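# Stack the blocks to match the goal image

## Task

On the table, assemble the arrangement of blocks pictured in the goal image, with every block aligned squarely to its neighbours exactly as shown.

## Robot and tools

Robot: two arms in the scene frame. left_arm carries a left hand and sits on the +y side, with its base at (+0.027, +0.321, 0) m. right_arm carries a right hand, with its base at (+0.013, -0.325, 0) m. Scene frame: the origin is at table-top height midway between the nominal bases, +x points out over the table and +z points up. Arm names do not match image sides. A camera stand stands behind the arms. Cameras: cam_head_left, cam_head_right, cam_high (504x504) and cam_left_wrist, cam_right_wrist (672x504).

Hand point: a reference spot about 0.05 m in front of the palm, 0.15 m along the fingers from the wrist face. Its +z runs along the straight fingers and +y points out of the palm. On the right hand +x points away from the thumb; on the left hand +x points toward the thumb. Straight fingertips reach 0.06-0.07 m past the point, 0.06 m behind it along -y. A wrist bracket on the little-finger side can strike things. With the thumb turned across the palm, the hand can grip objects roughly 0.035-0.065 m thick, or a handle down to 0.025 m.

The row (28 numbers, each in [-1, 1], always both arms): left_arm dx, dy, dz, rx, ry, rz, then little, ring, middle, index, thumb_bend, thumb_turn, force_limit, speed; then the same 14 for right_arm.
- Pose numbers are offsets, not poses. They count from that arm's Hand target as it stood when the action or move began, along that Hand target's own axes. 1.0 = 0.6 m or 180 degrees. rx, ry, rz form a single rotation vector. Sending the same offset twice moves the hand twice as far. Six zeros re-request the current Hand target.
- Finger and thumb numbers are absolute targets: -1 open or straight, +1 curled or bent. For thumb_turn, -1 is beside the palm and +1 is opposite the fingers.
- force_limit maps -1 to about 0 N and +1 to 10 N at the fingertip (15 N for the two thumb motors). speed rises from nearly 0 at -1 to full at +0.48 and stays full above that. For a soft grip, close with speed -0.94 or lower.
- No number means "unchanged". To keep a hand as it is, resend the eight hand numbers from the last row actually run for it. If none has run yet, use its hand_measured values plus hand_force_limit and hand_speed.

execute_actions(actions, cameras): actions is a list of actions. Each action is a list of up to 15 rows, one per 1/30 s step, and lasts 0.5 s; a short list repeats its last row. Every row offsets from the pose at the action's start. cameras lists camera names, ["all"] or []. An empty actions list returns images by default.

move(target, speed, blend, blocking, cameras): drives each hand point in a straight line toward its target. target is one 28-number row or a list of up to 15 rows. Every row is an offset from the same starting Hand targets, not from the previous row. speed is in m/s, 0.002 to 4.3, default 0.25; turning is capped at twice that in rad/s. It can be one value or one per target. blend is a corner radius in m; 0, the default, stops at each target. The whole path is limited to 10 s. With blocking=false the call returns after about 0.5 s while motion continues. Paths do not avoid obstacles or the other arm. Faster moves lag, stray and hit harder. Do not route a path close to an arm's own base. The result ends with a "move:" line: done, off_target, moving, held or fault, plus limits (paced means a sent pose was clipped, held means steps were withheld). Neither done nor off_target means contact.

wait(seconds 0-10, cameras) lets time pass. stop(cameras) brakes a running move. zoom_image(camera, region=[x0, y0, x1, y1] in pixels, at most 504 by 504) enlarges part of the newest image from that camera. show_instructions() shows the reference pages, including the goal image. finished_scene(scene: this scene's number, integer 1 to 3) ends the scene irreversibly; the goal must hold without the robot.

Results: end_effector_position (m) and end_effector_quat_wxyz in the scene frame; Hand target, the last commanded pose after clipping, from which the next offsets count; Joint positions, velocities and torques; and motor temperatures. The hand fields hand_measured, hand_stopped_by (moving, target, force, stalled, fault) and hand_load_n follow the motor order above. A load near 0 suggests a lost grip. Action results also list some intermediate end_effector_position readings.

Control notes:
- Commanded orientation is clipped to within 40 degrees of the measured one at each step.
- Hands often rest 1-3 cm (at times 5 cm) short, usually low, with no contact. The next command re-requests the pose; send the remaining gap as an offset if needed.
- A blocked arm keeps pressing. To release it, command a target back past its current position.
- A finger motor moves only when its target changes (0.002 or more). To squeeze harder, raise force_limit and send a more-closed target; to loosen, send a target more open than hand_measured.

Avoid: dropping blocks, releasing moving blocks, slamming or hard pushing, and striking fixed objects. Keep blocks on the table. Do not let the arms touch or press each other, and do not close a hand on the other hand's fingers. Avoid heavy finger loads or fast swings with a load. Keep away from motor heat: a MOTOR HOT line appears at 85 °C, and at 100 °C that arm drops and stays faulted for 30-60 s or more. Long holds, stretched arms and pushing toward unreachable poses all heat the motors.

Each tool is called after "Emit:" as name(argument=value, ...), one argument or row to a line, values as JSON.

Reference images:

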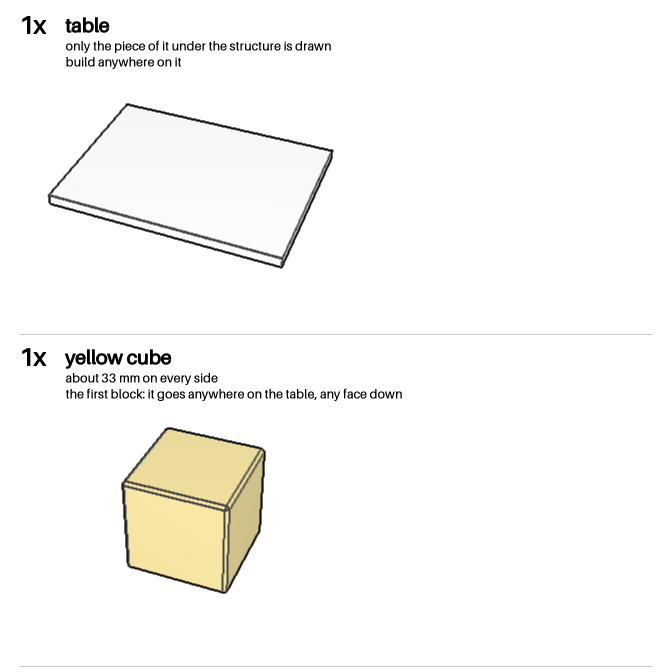

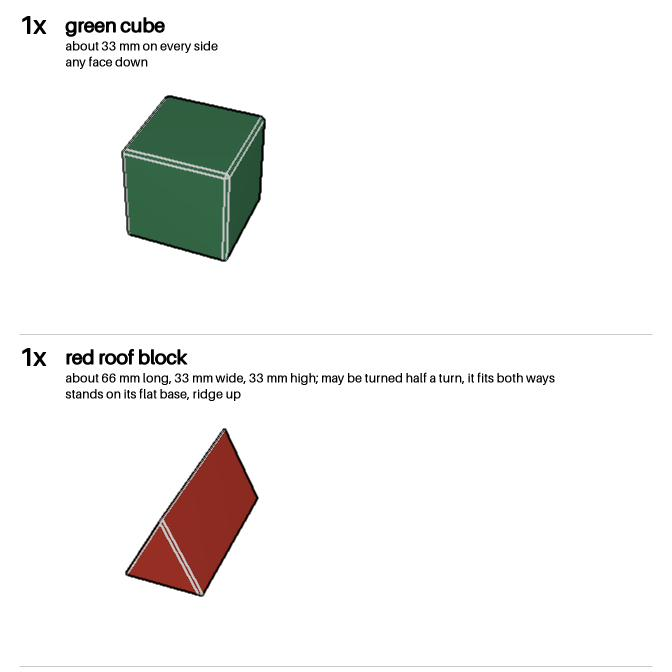

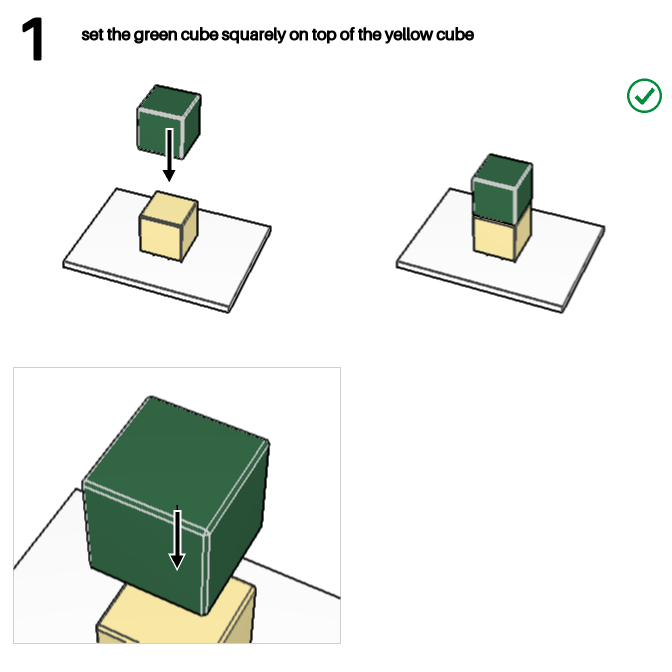

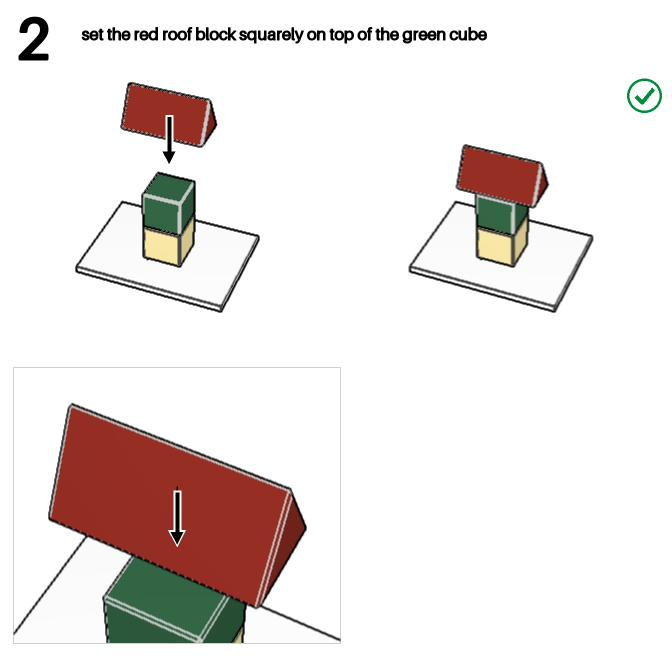

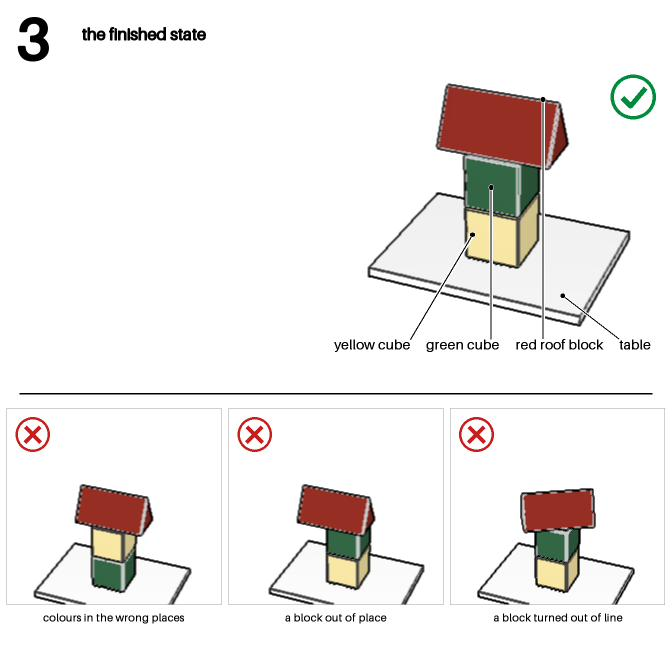

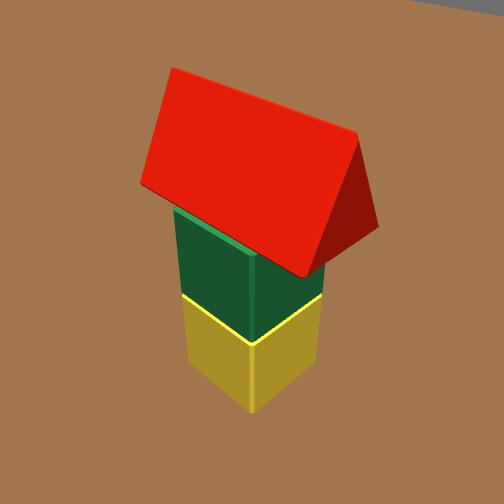

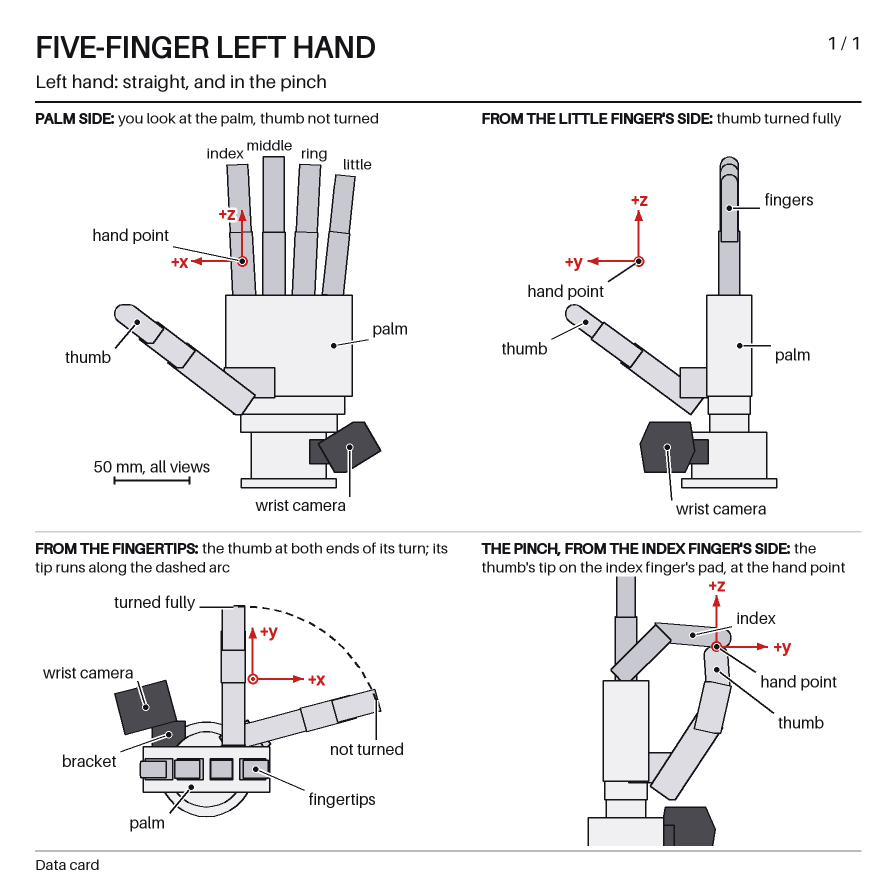

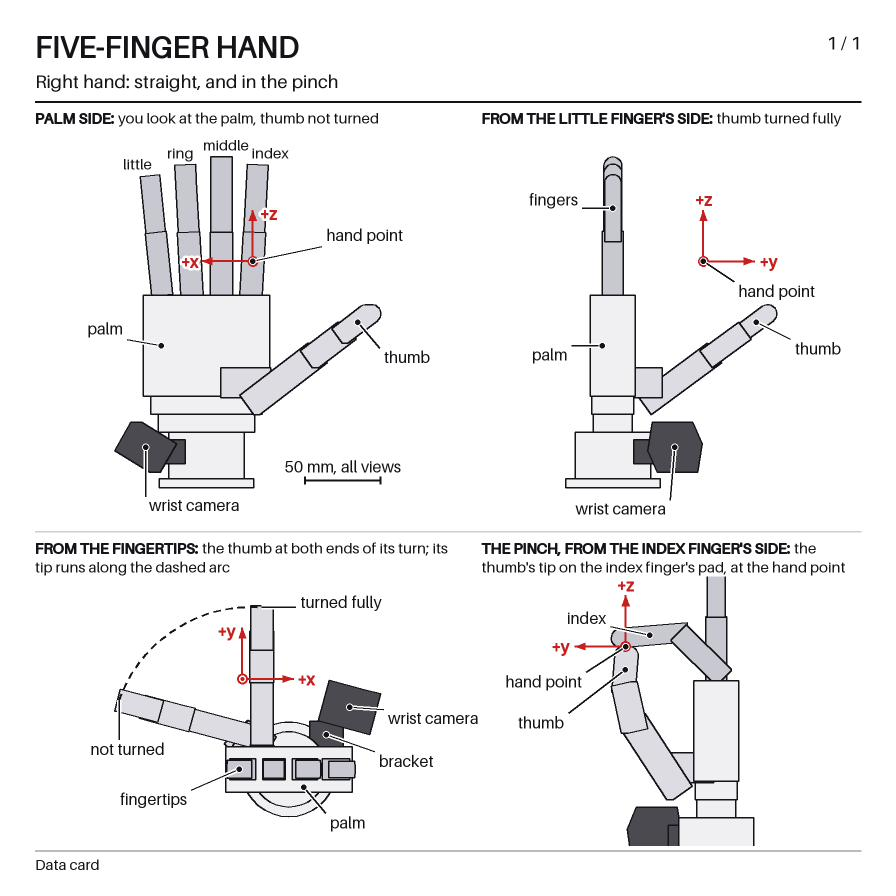

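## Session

Emit:
execute_actions(
  actions=[],
  cameras=["all"],
)

Scene clock: 0.00 s.
left_arm: end_effector_position=(+0.2486, +0.0827, +0.3023) hand_measured=(-1.000, -1.000, -1.000, -1.000, -1.000, -1.000) hand_load_n=(+0.0, +0.0, +0.0, +0.0, +0.0, +0.0) hand_stopped_by=(target, target, target, target, target, target) hand_force_limit=0.00 hand_speed=-0.80 end_effector_quat_wxyz=(+0.138, +0.903, -0.402, +0.061) | right_arm: end_effector_position=(+0.4531, -0.0237, +0.1933) hand_measured=(-1.000, -1.000, -1.000, -1.000, -1.000, -1.000) hand_load_n=(+0.0, +0.0, +0.0, +0.0, -0.5, +0.0) hand_stopped_by=(target, target, target, target, target, target) hand_force_limit=0.00 hand_speed=-0.80 end_effector_quat_wxyz=(-0.220, +0.953, +0.072, +0.194)
Joint positions: left_arm=[-0.428 1.031 1.167 -1.571 0.273 -1.204] | right_arm=[0.553 1.484 1.323 -0.838 -0.175 -1.063]
Joint velocities: within noise
Joint torques (N m): no reading
Motor temperatures (°C): left_arm=[29 31 31 27 27 29] | right_arm=[28 27 29 27 30 30]
Heat: left arm: hottest shoulder 31 °C; right arm: hottest wrist yaw 30 °C.
Hand target: left_arm +0.2527, +0.0807, +0.3137; +0.139, +0.901, -0.404, +0.076 | right_arm +0.4608, -0.0184, +0.2097; -0.229, +0.948, +0.073, +0.209

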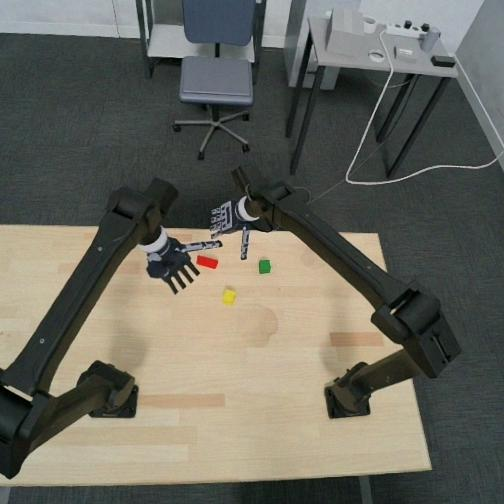

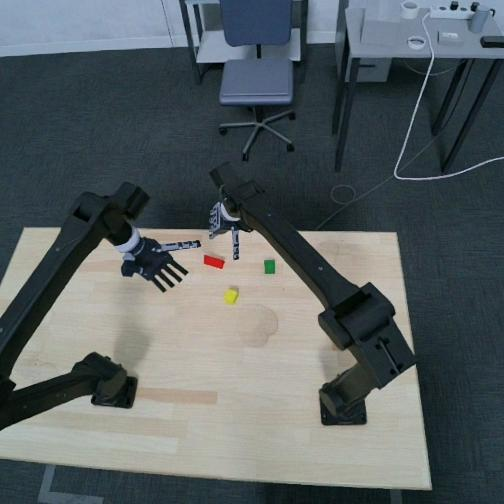

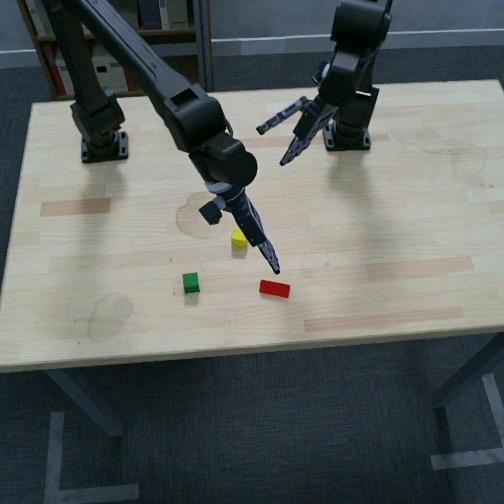

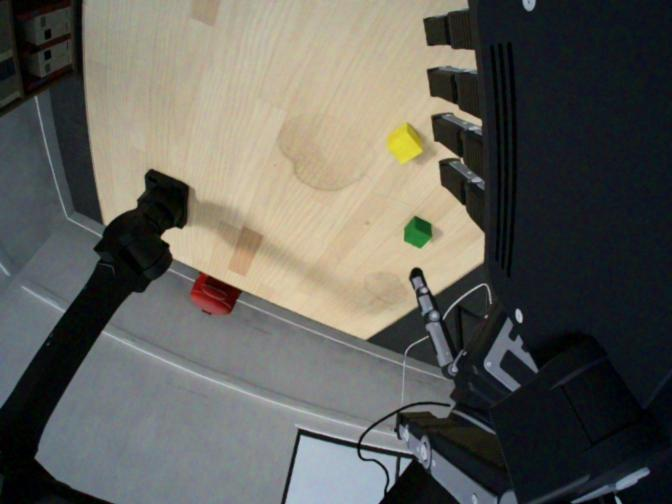

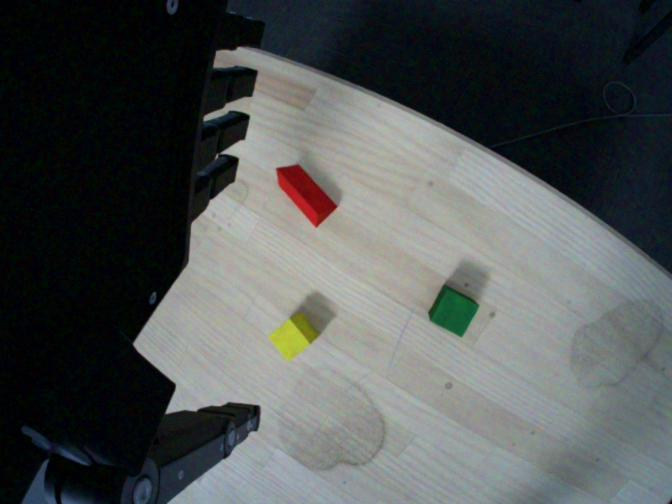

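Emit:
zoom_image(
  camera="cam_high",
  region=[175, 262, 215, 302],
)

Emit:
zoom_image(
  camera="cam_high",
  region=[225, 220, 265, 260],
)

Emit:
zoom_image(
  camera="cam_high",
  region=[255, 270, 295, 310],
)

Emit:
zoom_image(
  camera="cam_right_wrist",
  region=[240, 140, 500, 370],
)

Emit:
zoom_image(
  camera="cam_head_right",
  region=[190, 240, 290, 310],
)

Scaled by 12.600.

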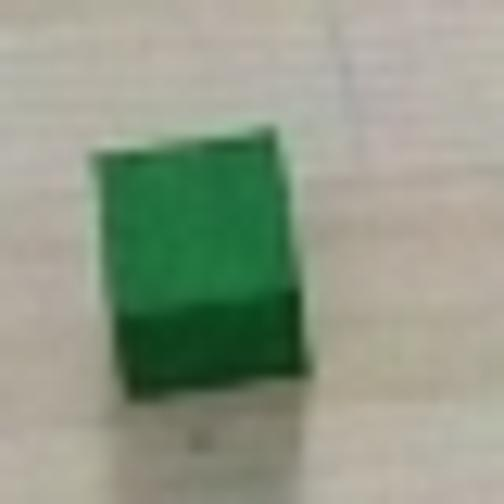

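Scaled by 12.600.

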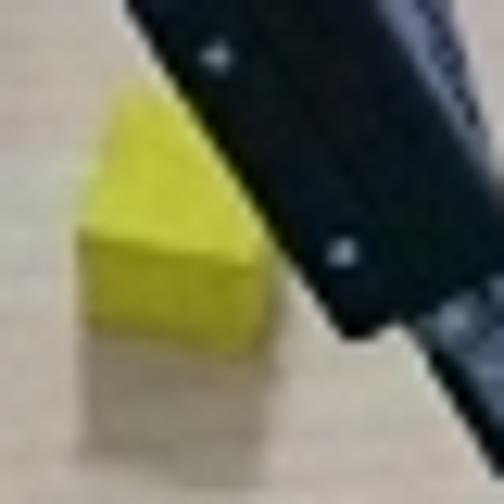

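Scaled by 12.600.

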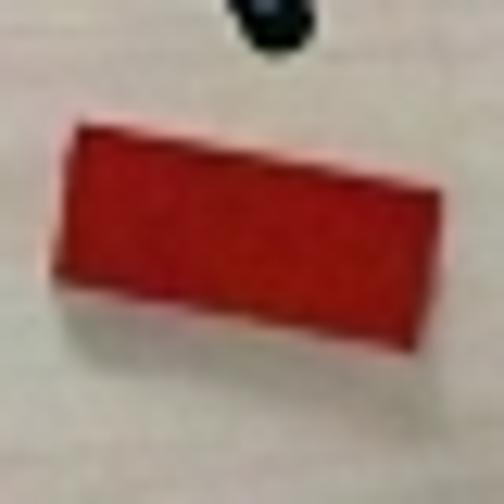

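Scaled by 1.938 from the camera's 672x504 image, which has a finer 960x720 frame.

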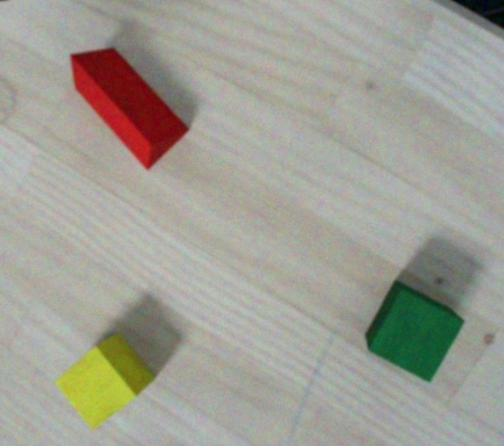

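Scaled by 5.040.

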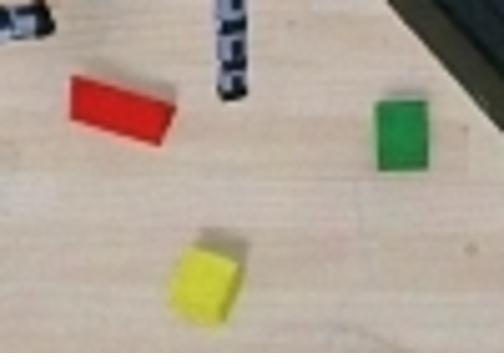

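Emit:
zoom_image(
  camera="cam_right_wrist",
  region=[265, 150, 350, 240],
)

Emit:
zoom_image(
  camera="cam_head_left",
  region=[190, 248, 225, 276],
)

Emit:
zoom_image(
  camera="cam_head_right",
  region=[196, 248, 231, 276],
)

Scaled by 5.600 from the camera's 672x504 image, which has a finer 960x720 frame.

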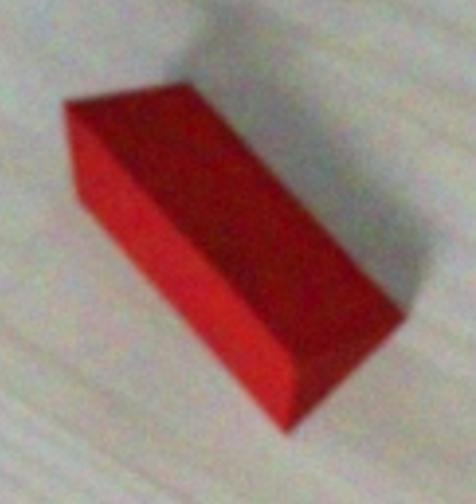

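Scaled by 14.400.

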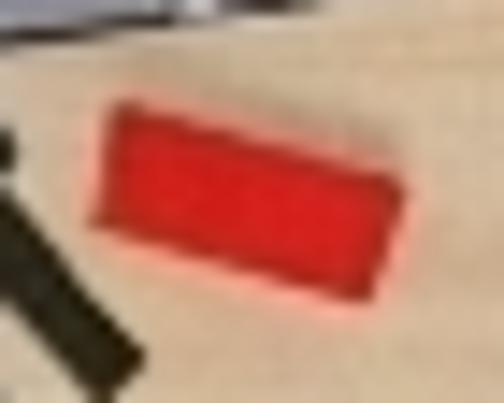

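Scaled by 14.400.

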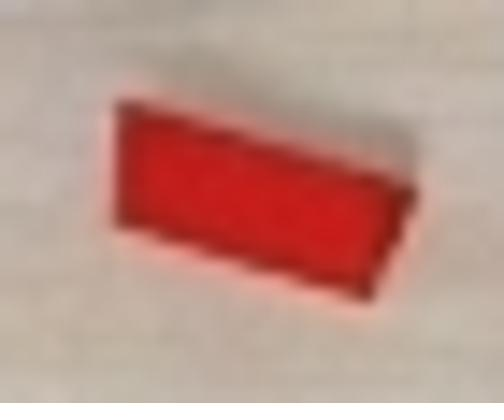

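Emit:
move(
  target=[
    [0,0,0,0.2839,0.0656,0.3639,-1,-1,-0.15,-0.12,-1,1,-0.7,-0.5,-0.0833,0.2045,0.0488,0.0078,0.2462,0.4512,-1,-1,-0.15,-0.12,-1,1,-0.7,-0.5],
    [0.2092,-0.3218,0.3132,0.2839,0.0656,0.3639,-1,-1,-0.15,-0.12,-1,1,-0.7,-0.5,-0.0833,0.2045,0.0488,0.0078,0.2462,0.4512,-1,-1,-0.15,-0.12,-1,1,-0.7,-0.5],
  ],
  speed=[0.5,0.2],
  blend=[0.02,0],
  cameras=["all"],
)

Scene clock: 8.40 s.
left_arm: end_effector_position=(+0.4625, +0.0657, +0.1071) hand_measured=(-1.000, -1.000, -0.150, -0.120, -1.000, +1.000) hand_load_n=(+0.0, +0.0, +0.0, +0.0, +0.0, +0.0) hand_stopped_by=(target, target, target, target, target, target) hand_force_limit=-0.70 hand_speed=-0.50 end_effector_quat_wxyz=(+0.252, -0.517, +0.737, -0.355) | right_arm: end_effector_position=(+0.4524, -0.1172, +0.1066) hand_measured=(-1.000, -1.000, -0.150, -0.120, -1.000, +1.000) hand_load_n=(+0.0, +0.0, +0.0, +0.0, +0.0, +0.0) hand_stopped_by=(target, target, target, target, target, target) hand_force_limit=-0.70 hand_speed=-0.50 end_effector_quat_wxyz=(-0.313, +0.637, -0.626, +0.324)
Joint positions: left_arm=[-0.482 1.336 0.806 -0.147 -0.129 -0.098] | right_arm=[0.459 1.287 0.755 -0.174 0.412 0.303]
Joint torques (N m): left_arm=[0.09 -7.06 10.47 2.61 0.06 -0.01] | right_arm=[0.15 -9.41 8.12 2.24 0.33 0.1]
Heat: left arm: hottest elbow 32 °C; right arm: hottest elbow 31 °C.
Hand target: left_arm +0.4850, +0.0562, +0.1298; +0.265, -0.509, +0.726, -0.378 | right_arm +0.4552, -0.1155, +0.1154; -0.326, +0.627, -0.627, +0.327
Off the commanded pose: left_arm 0.033 m, 3 deg | right_arm 0.009 m, 2 deg.
move: off_target (left_arm); blend cut to 0 m at target 1

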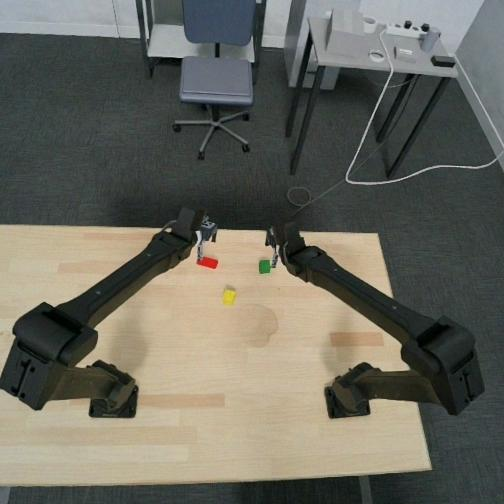

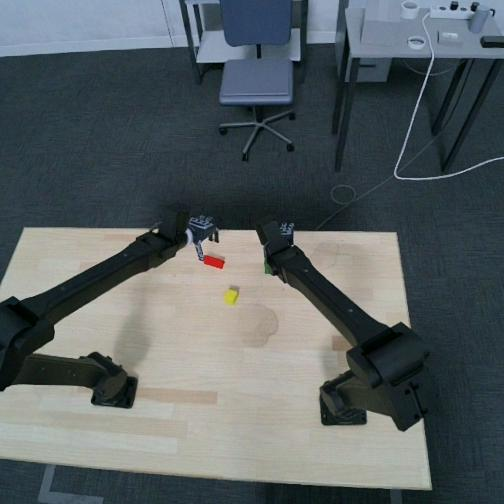

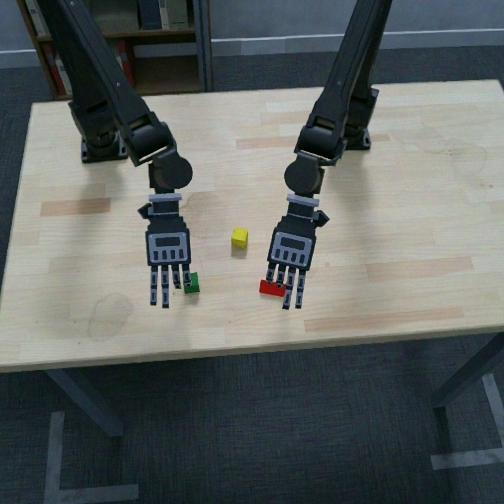

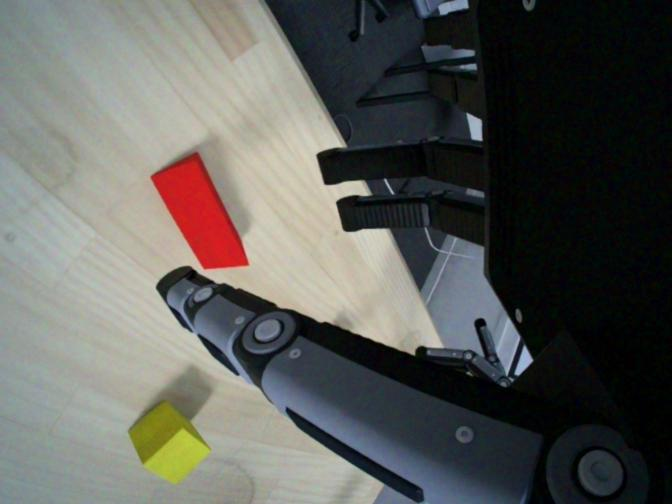

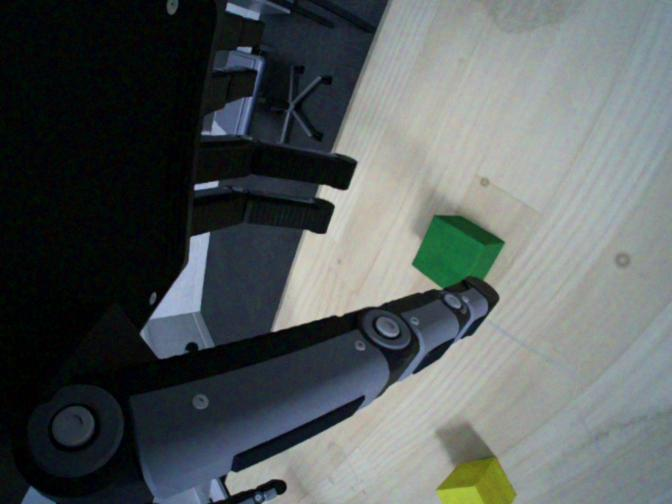

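Emit:
zoom_image(
  camera="cam_high",
  region=[226, 221, 256, 251],
)

Emit:
zoom_image(
  camera="cam_left_wrist",
  region=[130, 140, 270, 280],
)

Emit:
zoom_image(
  camera="cam_right_wrist",
  region=[400, 200, 520, 310],
)

Scaled by 16.800.

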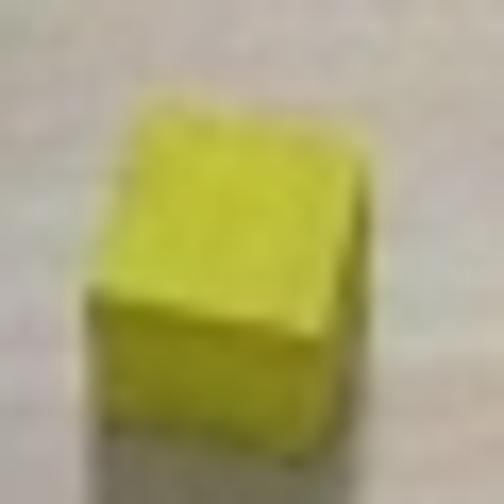

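Scaled by 3.600 from the camera's 672x504 image, which has a finer 960x720 frame.

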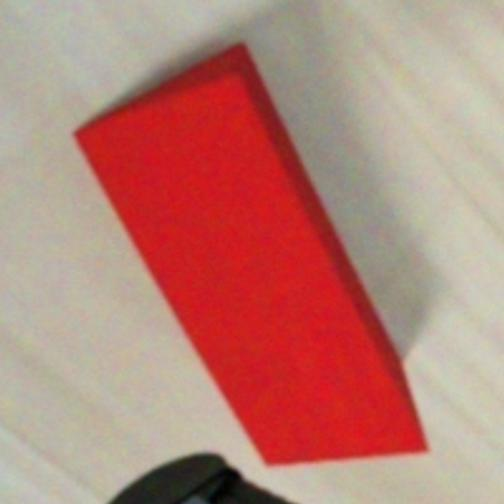

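Scaled by 4.200 from the camera's 672x504 image, which has a finer 960x720 frame.

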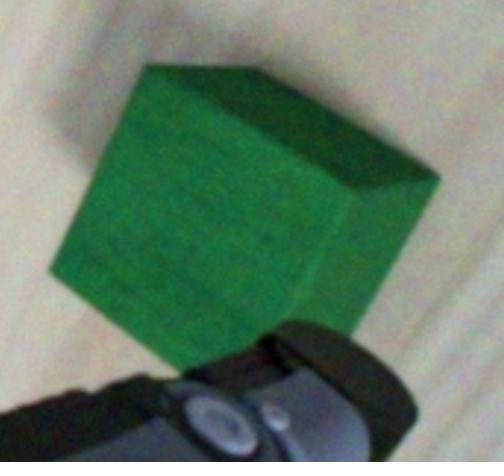

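Emit:
zoom_image(
  camera="cam_left_wrist",
  region=[140, 145, 215, 215],
)

Emit:
zoom_image(
  camera="cam_left_wrist",
  region=[190, 210, 260, 280],
)

Emit:
move(
  target=[0,0,0,0,0,0,-1,-1,-0.15,-0.12,-1,1,-0.7,-0.5,-0.0312,0.0683,0.071,0,0,0,-1,-1,-0.15,-0.12,-1,1,-0.7,-0.5],
  speed=0.12,
  cameras=["cam_right_wrist"],
)

Emit:
zoom_image(
  camera="cam_right_wrist",
  region=[310, 140, 520, 320],
)

Scaled by 6.720 from the camera's 672x504 image, which has a finer 960x720 frame.

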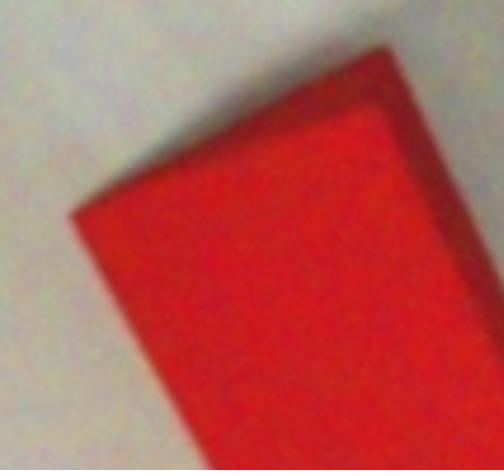

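Scaled by 7.200 from the camera's 672x504 image, which has a finer 960x720 frame.

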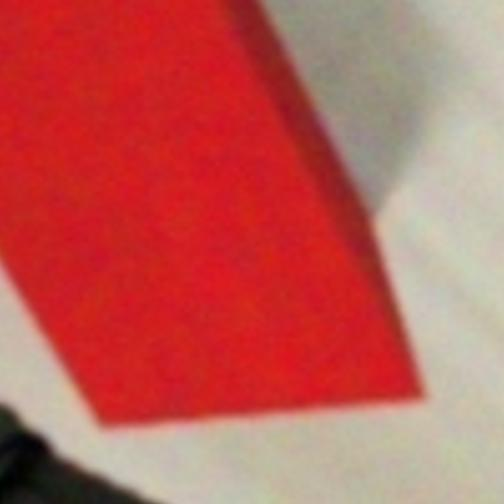

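Scene clock: 11.93 s.
left_arm: end_effector_position=(+0.4625, +0.0657, +0.1071) hand_measured=(-1.000, -1.000, -0.150, -0.120, -1.000, +1.000) hand_load_n=(+0.0, +0.0, +0.0, +0.0, +0.0, +0.0) hand_stopped_by=(target, target, target, target, target, target) hand_force_limit=-0.70 hand_speed=-0.50 end_effector_quat_wxyz=(+0.252, -0.517, +0.737, -0.355) | right_arm: end_effector_position=(+0.4651, -0.1030, +0.0558) hand_measured=(-1.000, -1.000, -0.150, -0.120, -1.000, +1.000) hand_load_n=(+0.0, +0.0, +0.0, +0.0, +0.0, +0.0) hand_stopped_by=(target, target, target, target, target, target) hand_force_limit=-0.70 hand_speed=-0.50 end_effector_quat_wxyz=(-0.318, +0.631, -0.628, +0.327)
Joint positions: left_arm=[-0.482 1.336 0.806 -0.147 -0.129 -0.097] | right_arm=[0.479 1.43 0.721 0.01 0.434 0.322]
Joint torques (N m): left_arm=[0.15 -6.83 10.47 2.52 0.04 -0.01] | right_arm=[1.14 -9.17 7.56 2.17 0.35 0.07]
Heat: left arm: hottest elbow 33 °C; right arm: hottest elbow 31 °C.
Hand target: left_arm +0.4850, +0.0562, +0.1298; +0.265, -0.509, +0.726, -0.378 | right_arm +0.4666, -0.0969, +0.0571; -0.326, +0.627, -0.628, +0.327
Off the commanded pose: left_arm 0.033 m, 3 deg | right_arm 0.007 m, 1 deg.
move: off_target (left_arm)
Images, in order (width x height): cam_right_wrist 672x504.

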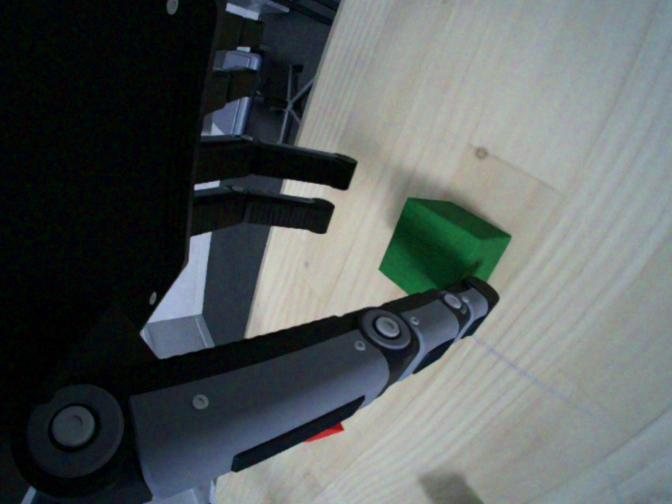

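Scaled by 2.400 from the camera's 672x504 image, which has a finer 960x720 frame.

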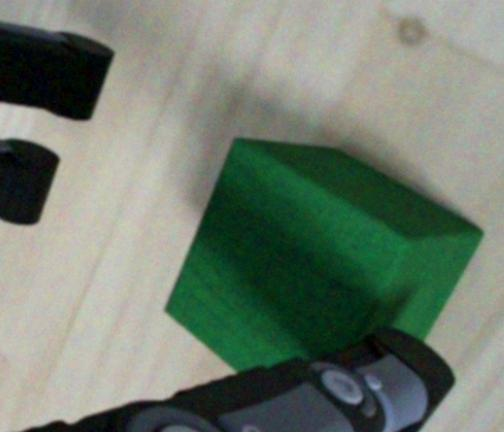

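Emit:
move(
  target=[
    [0.0023,0.05,0.03,0,0,0,-1,-1,-0.15,-0.12,-0.5,1,-0.7,-0.5,0,0.0073,-0.0104,0,0,0,-1,-1,-0.15,-0.12,-1,1,-0.7,-0.5],
    [0.0023,0.0915,0.0578,0,0,0,-1,-1,-0.15,-0.12,-0.5,1,-0.7,-0.5,0,0.0408,0.0132,0,0,0,-1,-1,-0.15,-0.12,-1,1,-0.7,-0.5],
  ],
  speed=0.1,
  cameras=["cam_right_wrist","cam_left_wrist"],
)

Emit:
zoom_image(
  camera="cam_right_wrist",
  region=[310, 140, 520, 320],
)

Emit:
zoom_image(
  camera="cam_left_wrist",
  region=[160, 130, 340, 290],
)

Scene clock: 16.37 s.
left_arm: end_effector_position=(+0.4747, +0.0590, +0.0624) hand_measured=(-1.000, -1.000, -0.150, -0.120, -0.500, +1.000) hand_load_n=(-0.5, -0.5, +0.0, +0.0, +0.5, +0.0) hand_stopped_by=(target, target, target, target, target, target) hand_force_limit=-0.70 hand_speed=-0.50 end_effector_quat_wxyz=(+0.259, -0.513, +0.730, -0.371) | right_arm: end_effector_position=(+0.4589, -0.1023, +0.0330) hand_measured=(-1.000, -1.000, -0.150, -0.120, -1.000, +1.000) hand_load_n=(+0.0, +0.0, +0.0, +0.0, +0.0, +0.0) hand_stopped_by=(target, target, target, target, target, target) hand_force_limit=-0.70 hand_speed=-0.50 end_effector_quat_wxyz=(-0.319, +0.630, -0.628, +0.328)
Joint positions: left_arm=[-0.482 1.445 0.749 0.058 -0.129 -0.097] | right_arm=[0.488 1.469 0.68 0.091 0.442 0.33]
Joint torques (N m): left_arm=[0.21 -7.53 7.06 2.5 -0.08 -0.03] | right_arm=[1.14 -9 7.01 2.26 0.35 0.09]
Heat: left arm: hottest elbow 33 °C; right arm: hottest elbow 31 °C.
Hand target: left_arm +0.4815, +0.0560, +0.0648; +0.265, -0.509, +0.727, -0.378 | right_arm +0.4591, -0.0967, +0.0327; -0.326, +0.627, -0.627, +0.327
Off the commanded pose: left_arm 0.008 m, 1 deg | right_arm 0.005 m, 1 deg.
move: done
Images, in order (width x height): cam_left_wrist 672x504, cam_right_wrist 672x504.

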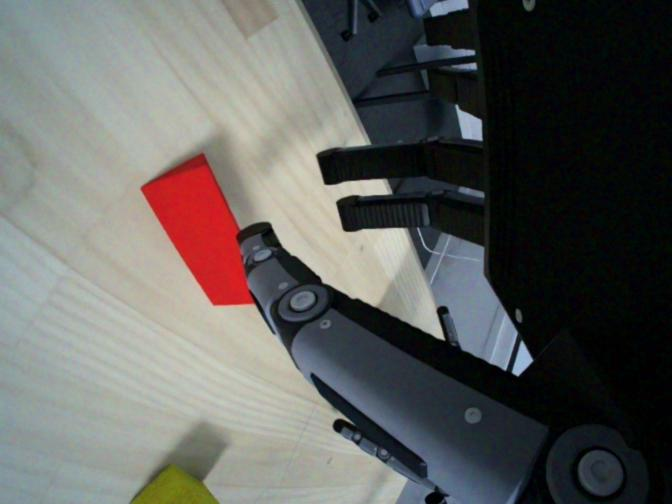

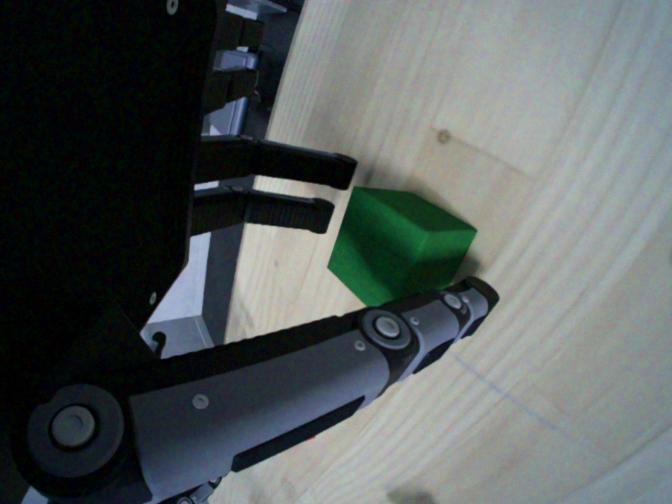

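Scaled by 2.400 from the camera's 672x504 image, which has a finer 960x720 frame.

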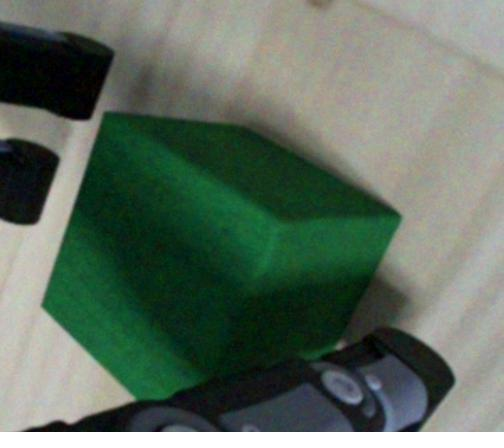

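Scaled by 2.800 from the camera's 672x504 image, which has a finer 960x720 frame.

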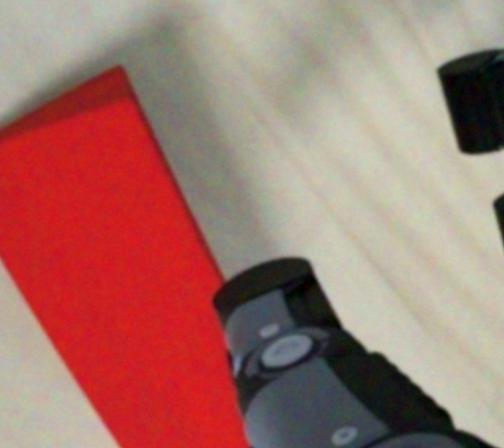

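Emit:
move(
  target=[
    [-0.0042,0.0402,0.0133,0,-0.0091,-0.0064,-1,-1,-0.15,-0.12,-0.5,1,-0.7,-0.5,0,0,0,0,0,0,-1,-1,0.08,0.106,-1,1,-0.4,-0.8],
    [-0.0042,0.0402,0.0133,0,-0.0091,-0.0064,-1,-1,-0.15,-0.12,-0.5,1,-0.7,-0.5,0,0,0,0,0,0,-1,-1,0.08,0.106,-0.3,1,-0.4,-0.88],
    [-0.0042,0.0402,0.0133,0,-0.0091,-0.0064,-1,-1,-0.15,-0.12,-0.5,1,-0.7,-0.5,0,0,0,0,0,0,-1,-1,0.08,0.3,-0.3,1,-0.65,-0.94],
  ],
  speed=0.08,
  cameras=["cam_right_wrist","cam_left_wrist"],
)

Emit:
zoom_image(
  camera="cam_right_wrist",
  region=[290, 140, 500, 320],
)

Emit:
zoom_image(
  camera="cam_left_wrist",
  region=[160, 130, 370, 340],
)

Scene clock: 22.67 s.
left_arm: end_effector_position=(+0.4720, +0.0674, +0.0404) hand_measured=(-1.000, -1.000, -0.150, -0.120, -0.500, +1.000) hand_load_n=(-0.5, +0.0, +0.0, +0.0, +0.0, +0.0) hand_stopped_by=(target, target, target, target, target, target) hand_force_limit=-0.70 hand_speed=-0.50 end_effector_quat_wxyz=(+0.271, -0.522, +0.721, -0.365) | right_arm: end_effector_position=(+0.4590, -0.1023, +0.0331) hand_measured=(-1.000, -1.000, +0.080, +0.116, -0.666, +1.000) hand_load_n=(+0.0, +0.0, +3.5, +2.0, +6.0, +0.5) hand_stopped_by=(target, target, target, force, force, target) hand_force_limit=-0.65 hand_speed=-0.94 end_effector_quat_wxyz=(-0.320, +0.630, -0.628, +0.328)
Joint positions: left_arm=[-0.482 1.477 0.705 0.136 -0.162 -0.108] | right_arm=[0.488 1.469 0.68 0.092 0.442 0.33]
Joint torques (N m): left_arm=[-0.67 -7.3 6.54 2.59 -0.12 -0.19] | right_arm=[0.85 -9 6.94 2.25 0.33 0.09]
Heat: left arm: hottest elbow 33 °C; right arm: hottest elbow 31 °C.
Hand target: left_arm +0.4756, +0.0609, +0.0406; +0.272, -0.522, +0.717, -0.373 | right_arm +0.4591, -0.0967, +0.0327; -0.326, +0.627, -0.627, +0.327
Off the commanded pose: left_arm 0.007 m, 1 deg | right_arm 0.006 m, 1 deg.
move: done
Images, in order (width x height): cam_left_wrist 672x504, cam_right_wrist 672x504.

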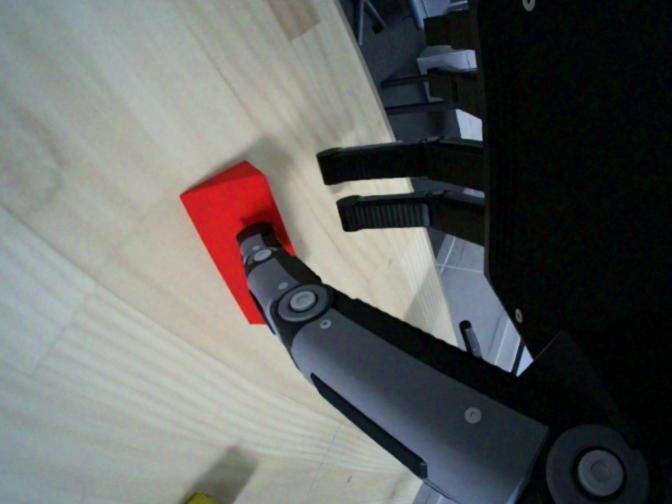

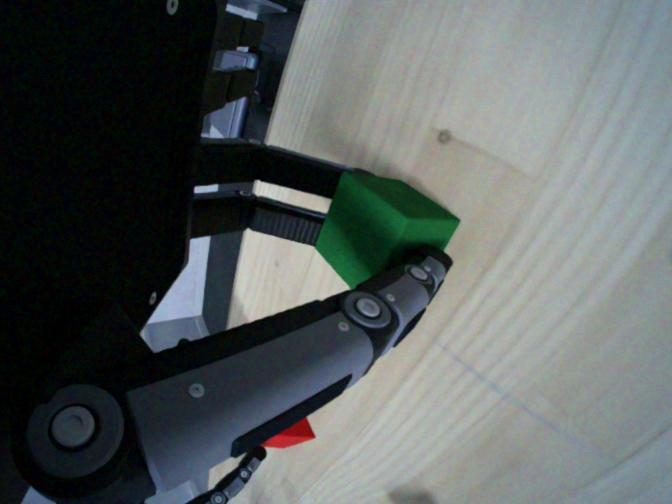

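Scaled by 2.400 from the camera's 672x504 image, which has a finer 960x720 frame.

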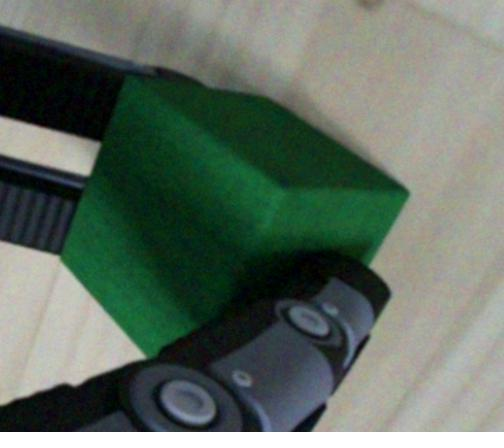

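Scaled by 2.400 from the camera's 672x504 image, which has a finer 960x720 frame.

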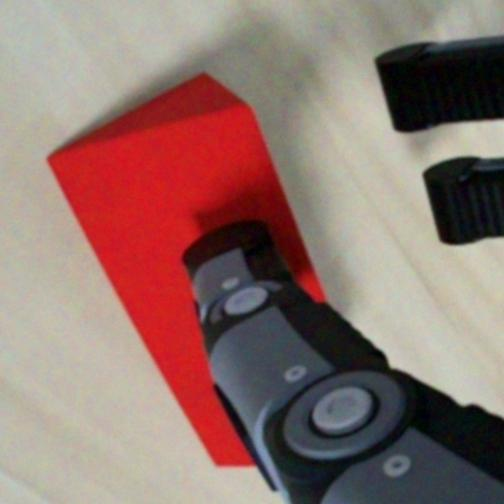

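Emit:
move(
  target=[
    [0.0085,0.0045,-0.0063,0,0,0,-1,-1,-0.15,-0.12,-0.5,1,-0.7,-0.5,0,-0.0341,-0.0239,0,0,0,-1,-1,0.08,0.3,-0.3,1,-0.65,-0.94],
    [0.0085,0.0298,0.0115,0,0,0,-1,-1,-0.15,-0.12,-0.5,1,-0.7,-0.5,0,-0.0683,-0.0478,0,0,0,-1,-1,0.08,0.3,-0.3,1,-0.65,-0.94],
  ],
  speed=0.06,
  cameras=["cam_right_wrist","cam_left_wrist"],
)

Emit:
zoom_image(
  camera="cam_left_wrist",
  region=[160, 130, 370, 340],
)

Scene clock: 25.83 s.
left_arm: end_effector_position=(+0.4675, +0.0632, +0.0247) hand_measured=(-1.000, -1.000, -0.150, -0.120, -0.500, +1.000) hand_load_n=(+0.0, +0.0, +0.0, +0.0, +0.0, +0.0) hand_stopped_by=(target, target, target, target, target, target) hand_force_limit=-0.70 hand_speed=-0.50 end_effector_quat_wxyz=(+0.272, -0.522, +0.720, -0.368) | right_arm: end_effector_position=(+0.4393, -0.1142, +0.0510) hand_measured=(-1.000, -1.000, +0.080, +0.116, -0.666, +1.000) hand_load_n=(+0.0, -0.5, +3.0, +2.0, +6.0, +0.0) hand_stopped_by=(target, target, target, force, force, target) hand_force_limit=-0.65 hand_speed=-0.94 end_effector_quat_wxyz=(-0.296, +0.641, -0.630, +0.322)
Joint positions: left_arm=[-0.497 1.511 0.68 0.199 -0.175 -0.118] | right_arm=[0.488 1.377 0.68 -0.054 0.442 0.33]
Joint torques (N m): left_arm=[-0.67 -7.3 6.15 2.61 -0.13 -0.19] | right_arm=[1.03 -10.17 11.86 1.33 0.33 0.08]
Heat: left arm: hottest elbow 33 °C; right arm: hottest elbow 31 °C.
Hand target: left_arm +0.4697, +0.0575, +0.0220; +0.272, -0.522, +0.717, -0.373 | right_arm +0.4590, -0.0967, +0.0827; -0.326, +0.627, -0.628, +0.327
Off the commanded pose: left_arm 0.007 m, 1 deg | right_arm 0.041 m, 4 deg.
move: off_target (right_arm)
Images, in order (width x height): cam_left_wrist 672x504, cam_right_wrist 672x504.

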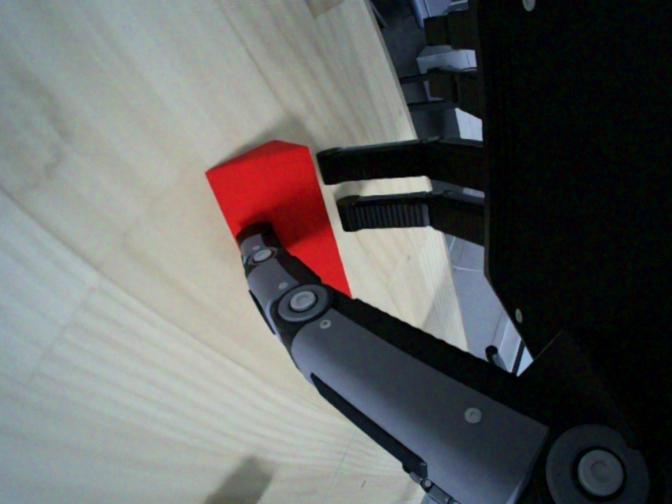

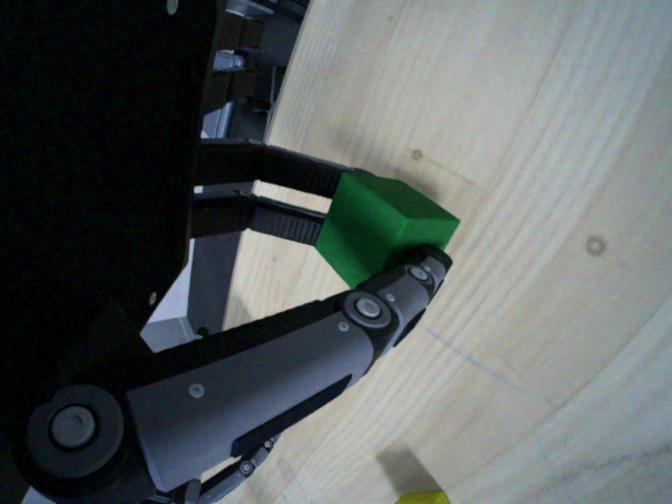

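Scaled by 2.400 from the camera's 672x504 image, which has a finer 960x720 frame.

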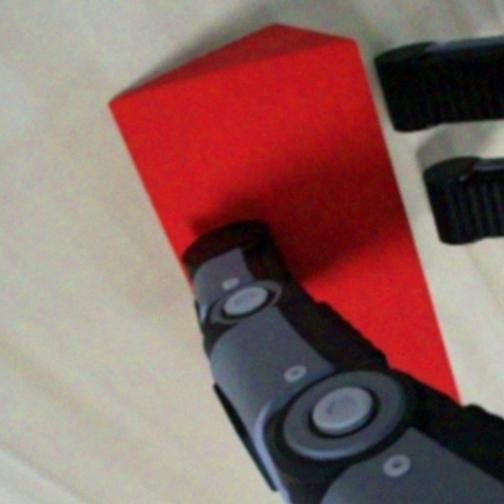

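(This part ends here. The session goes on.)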